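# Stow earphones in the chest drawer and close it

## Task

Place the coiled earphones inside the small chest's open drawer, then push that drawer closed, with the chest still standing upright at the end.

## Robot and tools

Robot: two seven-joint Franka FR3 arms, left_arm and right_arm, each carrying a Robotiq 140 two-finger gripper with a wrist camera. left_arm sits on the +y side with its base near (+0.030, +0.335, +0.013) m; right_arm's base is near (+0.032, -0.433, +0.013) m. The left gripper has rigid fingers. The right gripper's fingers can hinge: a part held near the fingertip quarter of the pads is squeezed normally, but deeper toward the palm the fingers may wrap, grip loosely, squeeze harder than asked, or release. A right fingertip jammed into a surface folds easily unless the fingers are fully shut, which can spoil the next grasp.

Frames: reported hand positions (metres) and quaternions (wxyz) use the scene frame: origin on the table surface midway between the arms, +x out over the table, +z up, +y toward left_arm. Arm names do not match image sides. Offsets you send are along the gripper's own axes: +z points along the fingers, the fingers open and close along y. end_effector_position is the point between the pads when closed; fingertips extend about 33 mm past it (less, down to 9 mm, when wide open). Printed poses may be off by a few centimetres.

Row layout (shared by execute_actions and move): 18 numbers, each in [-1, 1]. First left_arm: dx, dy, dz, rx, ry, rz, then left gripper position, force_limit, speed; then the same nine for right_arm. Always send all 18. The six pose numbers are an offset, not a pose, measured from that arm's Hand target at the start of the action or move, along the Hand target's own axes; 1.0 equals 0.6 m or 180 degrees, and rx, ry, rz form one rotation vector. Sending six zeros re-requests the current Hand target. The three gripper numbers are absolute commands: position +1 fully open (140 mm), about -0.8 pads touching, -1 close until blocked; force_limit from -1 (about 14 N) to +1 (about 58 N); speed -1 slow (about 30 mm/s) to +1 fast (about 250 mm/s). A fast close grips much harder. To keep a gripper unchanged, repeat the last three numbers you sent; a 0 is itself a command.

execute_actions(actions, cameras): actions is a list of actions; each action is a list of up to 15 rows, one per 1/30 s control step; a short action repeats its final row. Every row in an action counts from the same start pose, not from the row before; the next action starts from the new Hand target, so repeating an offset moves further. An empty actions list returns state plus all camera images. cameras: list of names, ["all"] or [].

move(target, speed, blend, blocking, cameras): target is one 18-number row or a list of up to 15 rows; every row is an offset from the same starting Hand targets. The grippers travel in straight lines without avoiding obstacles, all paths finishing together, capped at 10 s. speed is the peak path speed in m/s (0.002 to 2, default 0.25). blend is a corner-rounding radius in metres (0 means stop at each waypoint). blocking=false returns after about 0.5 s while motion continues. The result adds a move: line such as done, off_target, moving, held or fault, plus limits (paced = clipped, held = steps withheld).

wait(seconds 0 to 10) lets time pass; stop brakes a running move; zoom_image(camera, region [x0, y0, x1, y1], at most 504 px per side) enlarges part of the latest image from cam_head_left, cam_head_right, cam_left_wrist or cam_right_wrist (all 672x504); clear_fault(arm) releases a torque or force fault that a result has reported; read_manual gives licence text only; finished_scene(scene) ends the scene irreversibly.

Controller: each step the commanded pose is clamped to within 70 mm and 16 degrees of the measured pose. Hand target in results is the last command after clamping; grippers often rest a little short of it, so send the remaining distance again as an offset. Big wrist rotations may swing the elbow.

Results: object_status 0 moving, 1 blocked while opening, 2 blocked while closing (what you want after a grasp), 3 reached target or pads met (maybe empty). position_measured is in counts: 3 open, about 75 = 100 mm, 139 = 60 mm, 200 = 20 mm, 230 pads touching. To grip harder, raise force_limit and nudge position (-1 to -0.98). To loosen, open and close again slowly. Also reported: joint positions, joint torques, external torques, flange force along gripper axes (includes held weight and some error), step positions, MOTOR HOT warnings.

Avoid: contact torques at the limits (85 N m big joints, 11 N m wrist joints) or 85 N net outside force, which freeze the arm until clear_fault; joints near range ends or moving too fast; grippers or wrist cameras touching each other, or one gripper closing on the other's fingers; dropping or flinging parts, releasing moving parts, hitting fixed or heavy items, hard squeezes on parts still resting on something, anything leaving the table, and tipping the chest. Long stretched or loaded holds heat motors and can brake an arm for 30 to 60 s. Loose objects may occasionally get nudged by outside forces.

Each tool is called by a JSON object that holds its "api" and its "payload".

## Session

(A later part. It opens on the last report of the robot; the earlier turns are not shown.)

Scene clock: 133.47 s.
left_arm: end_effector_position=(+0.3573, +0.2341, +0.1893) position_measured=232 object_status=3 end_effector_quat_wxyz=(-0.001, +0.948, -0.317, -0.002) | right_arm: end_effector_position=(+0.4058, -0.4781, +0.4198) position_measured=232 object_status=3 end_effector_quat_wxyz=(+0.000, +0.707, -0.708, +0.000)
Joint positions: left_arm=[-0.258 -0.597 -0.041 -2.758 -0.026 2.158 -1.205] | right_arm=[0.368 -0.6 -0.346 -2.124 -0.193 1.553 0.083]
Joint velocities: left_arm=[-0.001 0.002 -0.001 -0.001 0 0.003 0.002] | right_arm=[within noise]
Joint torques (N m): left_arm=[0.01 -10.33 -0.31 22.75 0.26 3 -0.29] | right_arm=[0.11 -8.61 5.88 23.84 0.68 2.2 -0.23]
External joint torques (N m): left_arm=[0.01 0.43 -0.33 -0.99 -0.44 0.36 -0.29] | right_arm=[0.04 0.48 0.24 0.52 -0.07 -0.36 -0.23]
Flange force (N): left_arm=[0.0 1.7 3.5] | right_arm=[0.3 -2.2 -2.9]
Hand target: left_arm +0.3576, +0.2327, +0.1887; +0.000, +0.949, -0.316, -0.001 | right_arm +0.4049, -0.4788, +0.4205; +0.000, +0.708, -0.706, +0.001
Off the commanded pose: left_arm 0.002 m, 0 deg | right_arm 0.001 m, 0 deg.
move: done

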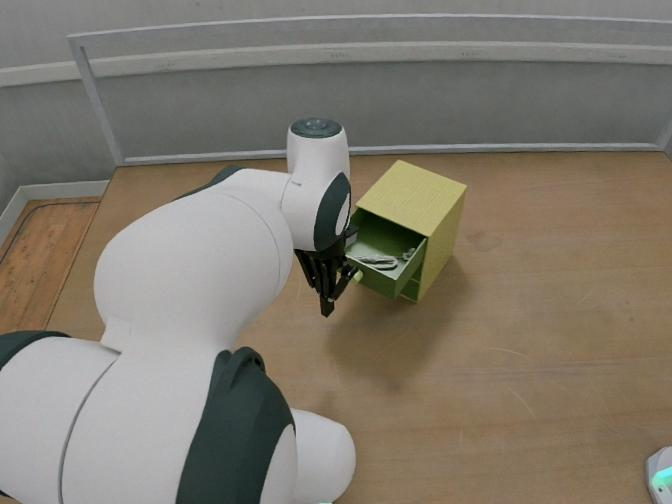

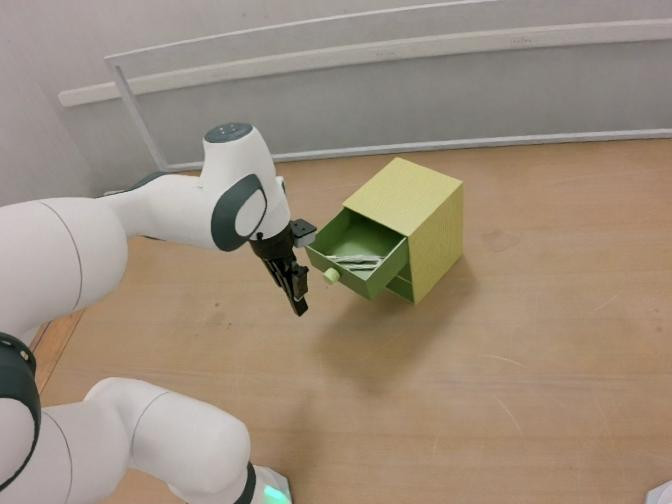

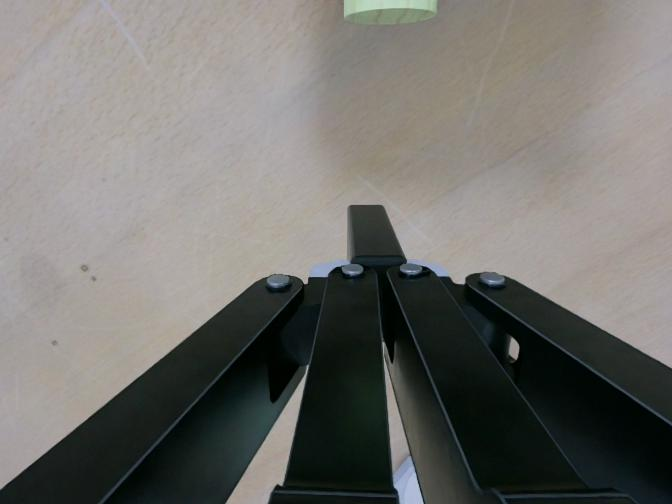

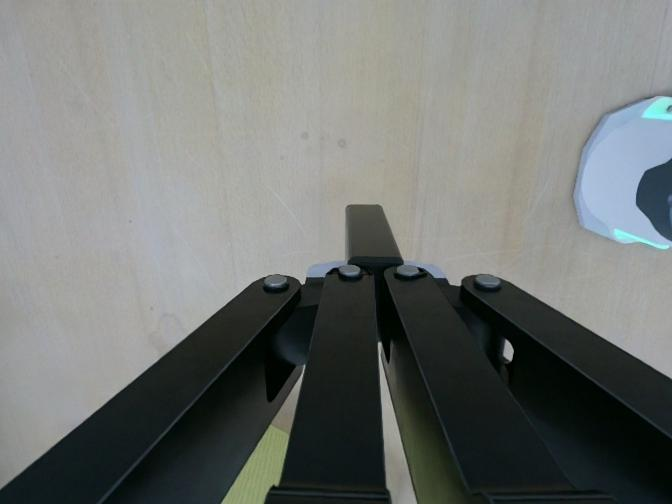

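{"api": "move", "payload": {"target": [0.075,0.025,0,0,0,0,-1,0.3,-1,0,0,0,0,0,0,-1,0.3,-1], "cameras": ["cam_left_wrist","cam_head_right"], "speed": 0.05}}

{"api": "zoom_image", "payload": {"camera": "cam_head_right", "region": [280, 140, 480, 340]}}

Scene clock: 143.30 s.
left_arm: end_effector_position=(+0.3830, +0.1949, +0.1881) position_measured=232 object_status=3 end_effector_quat_wxyz=(-0.001, +0.947, -0.320, -0.003) | right_arm: end_effector_position=(+0.4058, -0.4781, +0.4198) position_measured=232 object_status=3 end_effector_quat_wxyz=(+0.000, +0.707, -0.708, +0.000)
Joint positions: left_arm=[-0.273 -0.46 -0.103 -2.655 -0.054 2.191 -1.255] | right_arm=[0.368 -0.6 -0.346 -2.124 -0.193 1.553 0.083]
Joint velocities: left_arm=[0 0.001 0 0 -0.002 0 -0.007] | right_arm=[within noise]
Joint torques (N m): left_arm=[0.74 -14.73 0.47 22.72 0.24 3 -0.37] | right_arm=[0.17 -8.66 5.91 23.85 0.68 2.21 -0.26]
External joint torques (N m): left_arm=[0.76 0.45 -0.24 -0.74 -0.44 0.36 -0.37] | right_arm=[0.11 0.59 0.27 0.48 -0.08 -0.36 -0.26]
Flange force (N): left_arm=[0.1 0.6 3.0] | right_arm=[0.2 -2.5 -2.8]
Hand target: left_arm +0.3847, +0.1938, +0.1886; +0.000, +0.949, -0.316, -0.001 | right_arm +0.4049, -0.4788, +0.4205; +0.000, +0.708, -0.706, +0.001
Off the commanded pose: left_arm 0.002 m, 1 deg | right_arm 0.001 m, 0 deg.
move: done
Images, in order (width x height): cam_head_right 672x504, cam_left_wrist 672x504.

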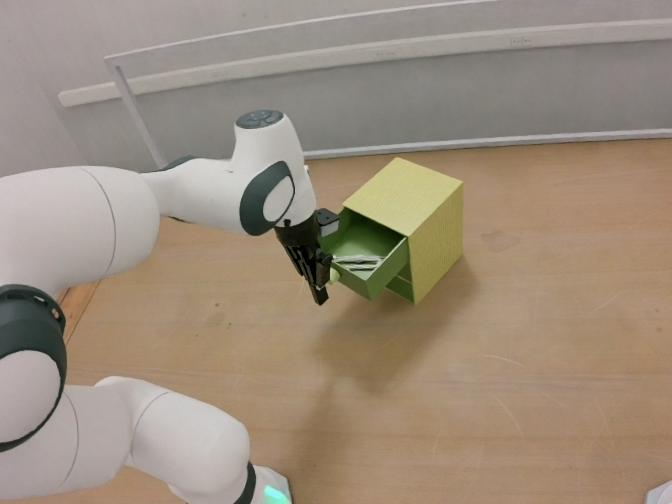

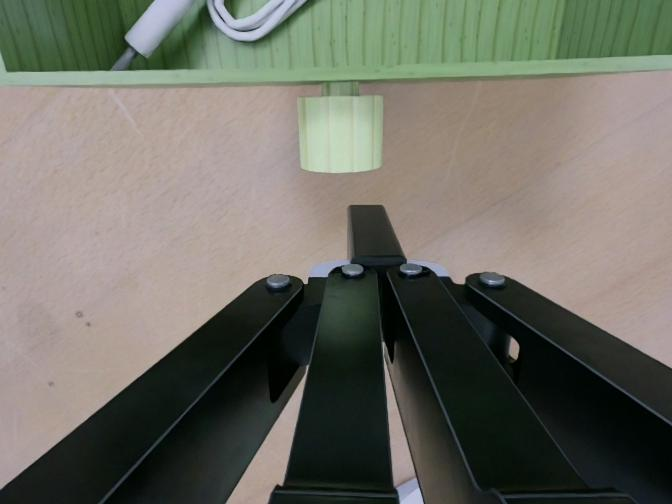

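Scaled by 2.520 from the camera's 672x504 image, which has a finer 960x720 frame.

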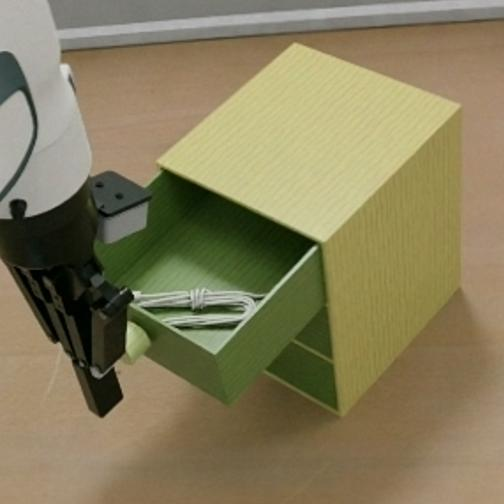

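{"api": "move", "payload": {"target": [[0,-0.014,-0.015,0,0,0,-1,0.3,-1,0,0,0,0,0,0,-1,0.3,-1],[0.15,-0.014,-0.015,0,0,0,-1,0.3,-1,0,0,0,0,0,0,-1,0.3,-1]], "cameras": ["cam_left_wrist","cam_head_right"], "speed": 0.05}}

{"api": "zoom_image", "payload": {"camera": "cam_head_right", "region": [280, 140, 480, 340]}}

Scene clock: 159.87 s.
left_arm: end_effector_position=(+0.4597, +0.1468, +0.1968) position_measured=232 object_status=3 end_effector_quat_wxyz=(+0.001, +0.948, -0.318, -0.003) | right_arm: end_effector_position=(+0.4058, -0.4781, +0.4198) position_measured=232 object_status=3 end_effector_quat_wxyz=(+0.000, +0.707, -0.708, +0.000)
Joint positions: left_arm=[-0.263 -0.189 -0.143 -2.377 -0.036 2.184 -1.308] | right_arm=[0.368 -0.6 -0.346 -2.124 -0.193 1.553 0.083]
Joint velocities: left_arm=[0.001 -0.001 0 -0.001 0 0.001 -0.006] | right_arm=[within noise]
Joint torques (N m): left_arm=[0.8 -24.52 0.48 23.13 1.09 2.97 -0.34] | right_arm=[0.16 -8.65 5.89 23.82 0.67 2.21 -0.23]
External joint torques (N m): left_arm=[0.79 0 -0.14 -0.36 0.4 0.34 -0.34] | right_arm=[0.13 0.62 0.29 0.42 -0.08 -0.36 -0.23]
Flange force (N): left_arm=[-0.7 0.2 1.5] | right_arm=[0.1 -2.4 -2.7]
Hand target: left_arm +0.4618, +0.1466, +0.1975; +0.000, +0.949, -0.316, -0.001 | right_arm +0.4049, -0.4788, +0.4205; +0.000, +0.708, -0.706, +0.001
Off the commanded pose: left_arm 0.002 m, 0 deg | right_arm 0.001 m, 0 deg.
move: done
Images, in order (width x height): cam_head_right 672x504, cam_left_wrist 672x504.

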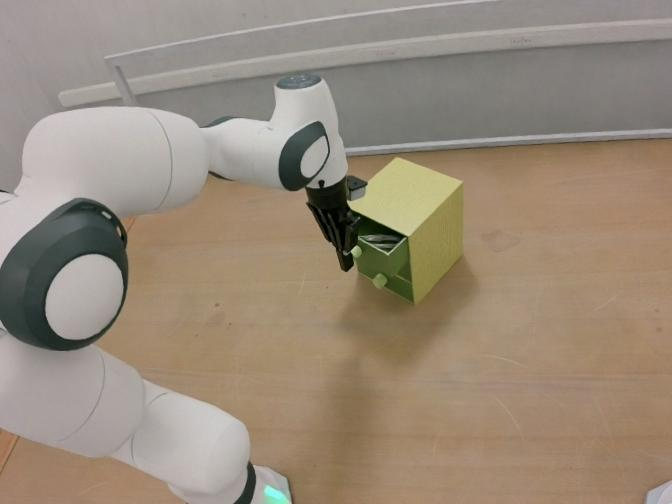

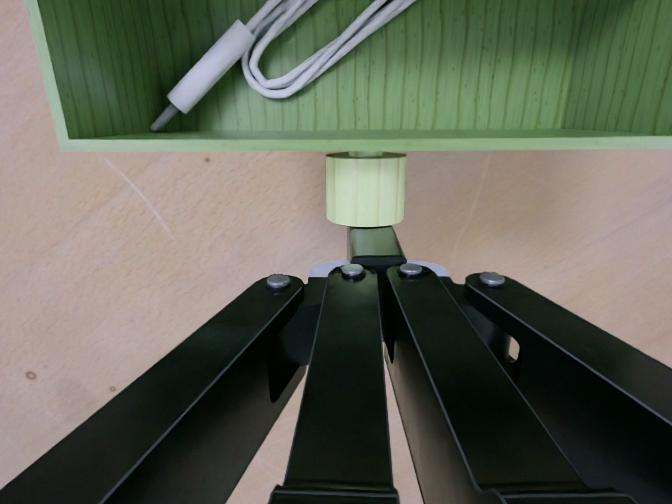

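Scaled by 2.520 from the camera's 672x504 image, which has a finer 960x720 frame.

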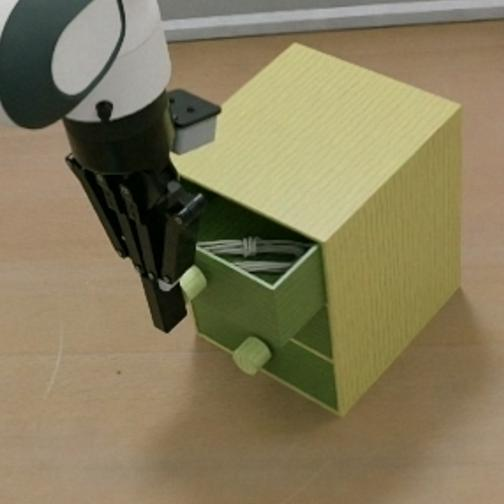

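{"api": "move", "payload": {"target": [0.09,0,0,0,0,0,-1,0.3,-1,0,0,0,0,0,0,-1,0.3,-1], "cameras": ["cam_left_wrist","cam_head_right"], "speed": 0.05}}

{"api": "zoom_image", "payload": {"camera": "cam_head_right", "region": [280, 140, 480, 340]}}

Scene clock: 165.30 s.
left_arm: end_effector_position=(+0.5049, +0.1143, +0.1972) position_measured=232 object_status=3 end_effector_quat_wxyz=(+0.002, +0.948, -0.318, +0.000) | right_arm: end_effector_position=(+0.4058, -0.4781, +0.4198) position_measured=232 object_status=3 end_effector_quat_wxyz=(+0.000, +0.707, -0.708, +0.000)
Joint positions: left_arm=[-0.264 -0.033 -0.166 -2.203 -0.01 2.171 -1.351] | right_arm=[0.368 -0.6 -0.346 -2.124 -0.193 1.553 0.083]
Joint velocities: left_arm=[0 -0.001 0.001 0 0.001 0.001 -0.007] | right_arm=[within noise]
Joint torques (N m): left_arm=[0.42 -30.27 0.23 23.37 1.17 2.78 -0.27] | right_arm=[0.12 -8.61 5.9 23.9 0.68 2.21 -0.22]
External joint torques (N m): left_arm=[0.4 -0.15 0.06 -0.28 0.47 0.14 -0.27] | right_arm=[0.07 0.72 0.24 0.46 -0.08 -0.36 -0.22]
Flange force (N): left_arm=[-1.1 0.3 0.7] | right_arm=[0.2 -2.8 -2.9]
Hand target: left_arm +0.5050, +0.1143, +0.1975; +0.000, +0.949, -0.316, -0.001 | right_arm +0.4049, -0.4788, +0.4205; +0.000, +0.708, -0.706, +0.001
Off the commanded pose: left_arm 0.000 m, 0 deg | right_arm 0.001 m, 0 deg.
move: done
Images, in order (width x height): cam_head_right 672x504, cam_left_wrist 672x504.

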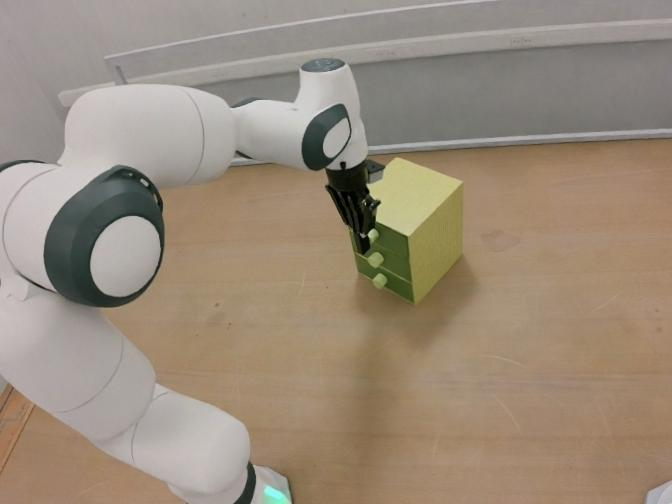

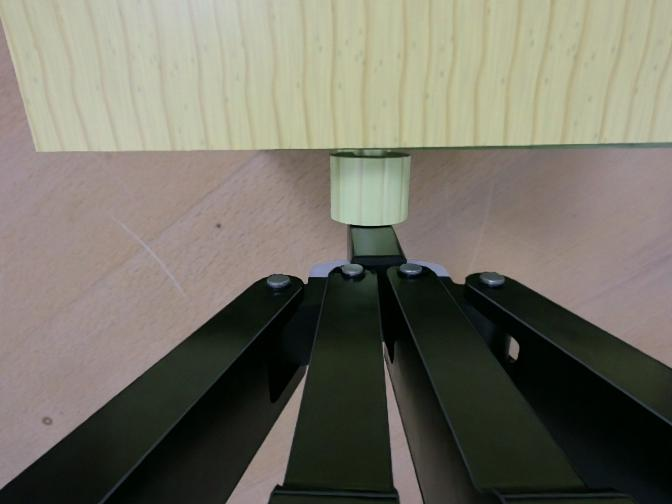

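Scaled by 2.520 from the camera's 672x504 image, which has a finer 960x720 frame.

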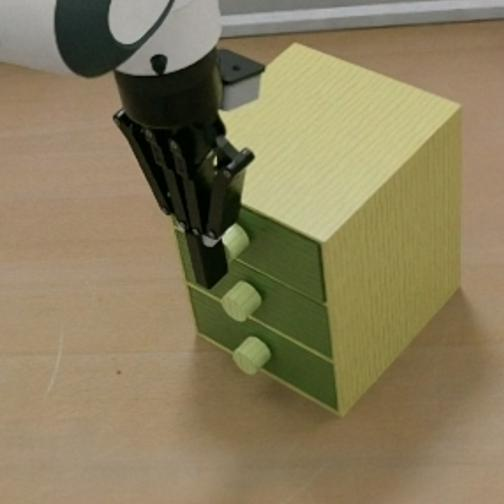

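{"api": "move", "payload": {"target": [0.02,0,0,0,0,0,-1,0.3,-1,0,0,0,0,0,0,-1,0.3,-1], "cameras": ["cam_left_wrist"], "speed": 0.03}}

Scene clock: 168.60 s.
left_arm: end_effector_position=(+0.5120, +0.1106, +0.1972) position_measured=232 object_status=3 end_effector_quat_wxyz=(+0.000, +0.949, -0.316, -0.005) | right_arm: end_effector_position=(+0.4058, -0.4781, +0.4198) position_measured=232 object_status=3 end_effector_quat_wxyz=(+0.000, +0.707, -0.708, +0.000)
Joint positions: left_arm=[-0.265 -0.002 -0.168 -2.163 -0.002 2.152 -1.361] | right_arm=[0.368 -0.6 -0.346 -2.124 -0.193 1.553 0.083]
Joint velocities: left_arm=[0 0 -0.002 0.002 0.001 -0.003 -0.007] | right_arm=[within noise]
Joint torques (N m): left_arm=[-0.66 -29.69 -0.69 24.2 0.86 4.68 -0.37] | right_arm=[0.17 -8.65 5.89 23.92 0.67 2.21 -0.22]
External joint torques (N m): left_arm=[-0.73 1.43 -0.77 0.58 0.15 2.07 -0.37] | right_arm=[0.11 0.66 0.25 0.56 -0.08 -0.35 -0.22]
Flange force (N): left_arm=[5.5 1.0 6.1] | right_arm=[0.2 -2.9 -3.1]
Hand target: left_arm +0.5146, +0.1071, +0.1975; +0.000, +0.949, -0.316, -0.001 | right_arm +0.4049, -0.4788, +0.4205; +0.000, +0.708, -0.706, +0.001
Off the commanded pose: left_arm 0.004 m, 0 deg | right_arm 0.001 m, 0 deg.
move: off_target (left_arm)
Images, in order (width x height): cam_left_wrist 672x504.

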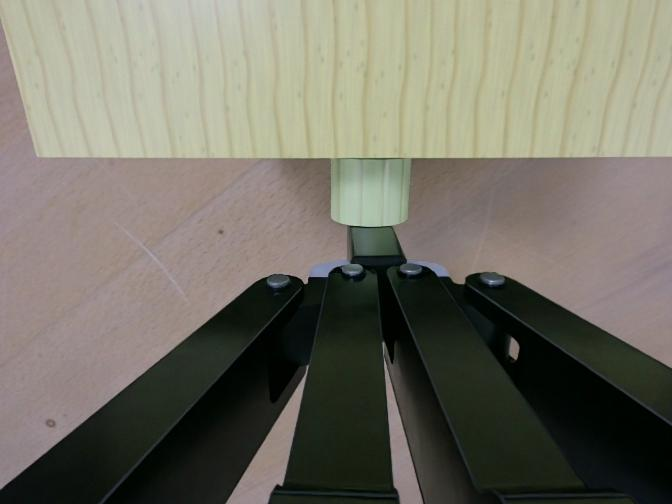

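Shut with resistance. Back off.

{"api": "move", "payload": {"target": [-0.2,0,0,0,0,0,-1,0.3,-1,0,0,0,0,0,0,-1,0.3,-1], "cameras": ["cam_head_right"], "speed": 0.12}}

{"api": "zoom_image", "payload": {"camera": "cam_head_right", "region": [280, 140, 480, 340]}}

Scene clock: 172.97 s.
left_arm: end_effector_position=(+0.4187, +0.1794, +0.1974) position_measured=232 object_status=3 end_effector_quat_wxyz=(-0.001, +0.950, -0.313, -0.001) | right_arm: end_effector_position=(+0.4058, -0.4781, +0.4198) position_measured=232 object_status=3 end_effector_quat_wxyz=(+0.000, +0.707, -0.708, +0.000)
Joint positions: left_arm=[-0.268 -0.347 -0.109 -2.532 -0.043 2.184 -1.283] | right_arm=[0.368 -0.6 -0.346 -2.124 -0.193 1.553 0.083]
Joint velocities: left_arm=[0 0.001 0 0 0.001 0 0.006] | right_arm=[within noise]
Joint torques (N m): left_arm=[-0.09 -20.4 1.4 22.17 0.47 2.78 0.15] | right_arm=[0.13 -8.65 5.93 23.86 0.66 2.2 -0.25]
External joint torques (N m): left_arm=[-0.16 -1.32 0.64 -1.3 -0.23 0.15 0.15] | right_arm=[0.08 0.59 0.31 0.5 -0.09 -0.35 -0.25]
Flange force (N): left_arm=[-8.2 1.3 0.5] | right_arm=[0.2 -2.5 -2.9]
Hand target: left_arm +0.4185, +0.1789, +0.1976; +0.000, +0.949, -0.316, -0.001 | right_arm +0.4049, -0.4788, +0.4205; +0.000, +0.708, -0.706, +0.001
Off the commanded pose: left_arm 0.001 m, 0 deg | right_arm 0.001 m, 0 deg.
move: done
Images, in order (width x height): cam_head_right 672x504.

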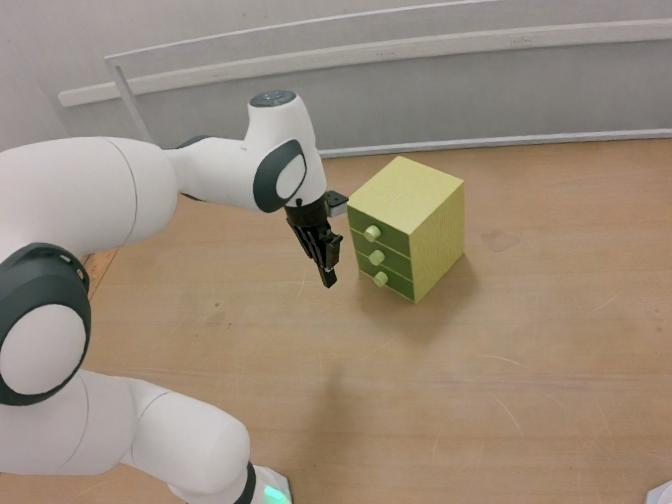

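Scaled by 2.520 from the camera's 672x504 image, which has a finer 960x720 frame.

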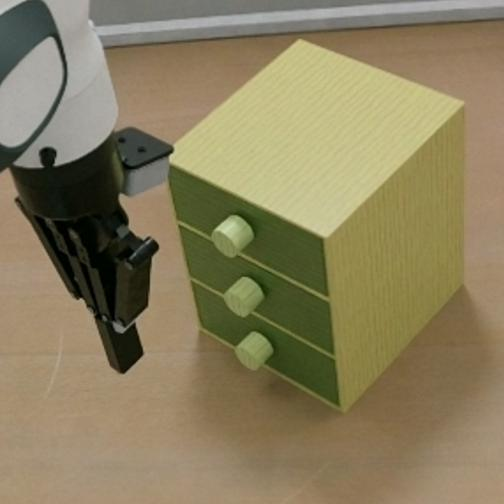

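{"api": "finished_scene", "payload": {"scene": 2}}

The scene is finished: the task was done.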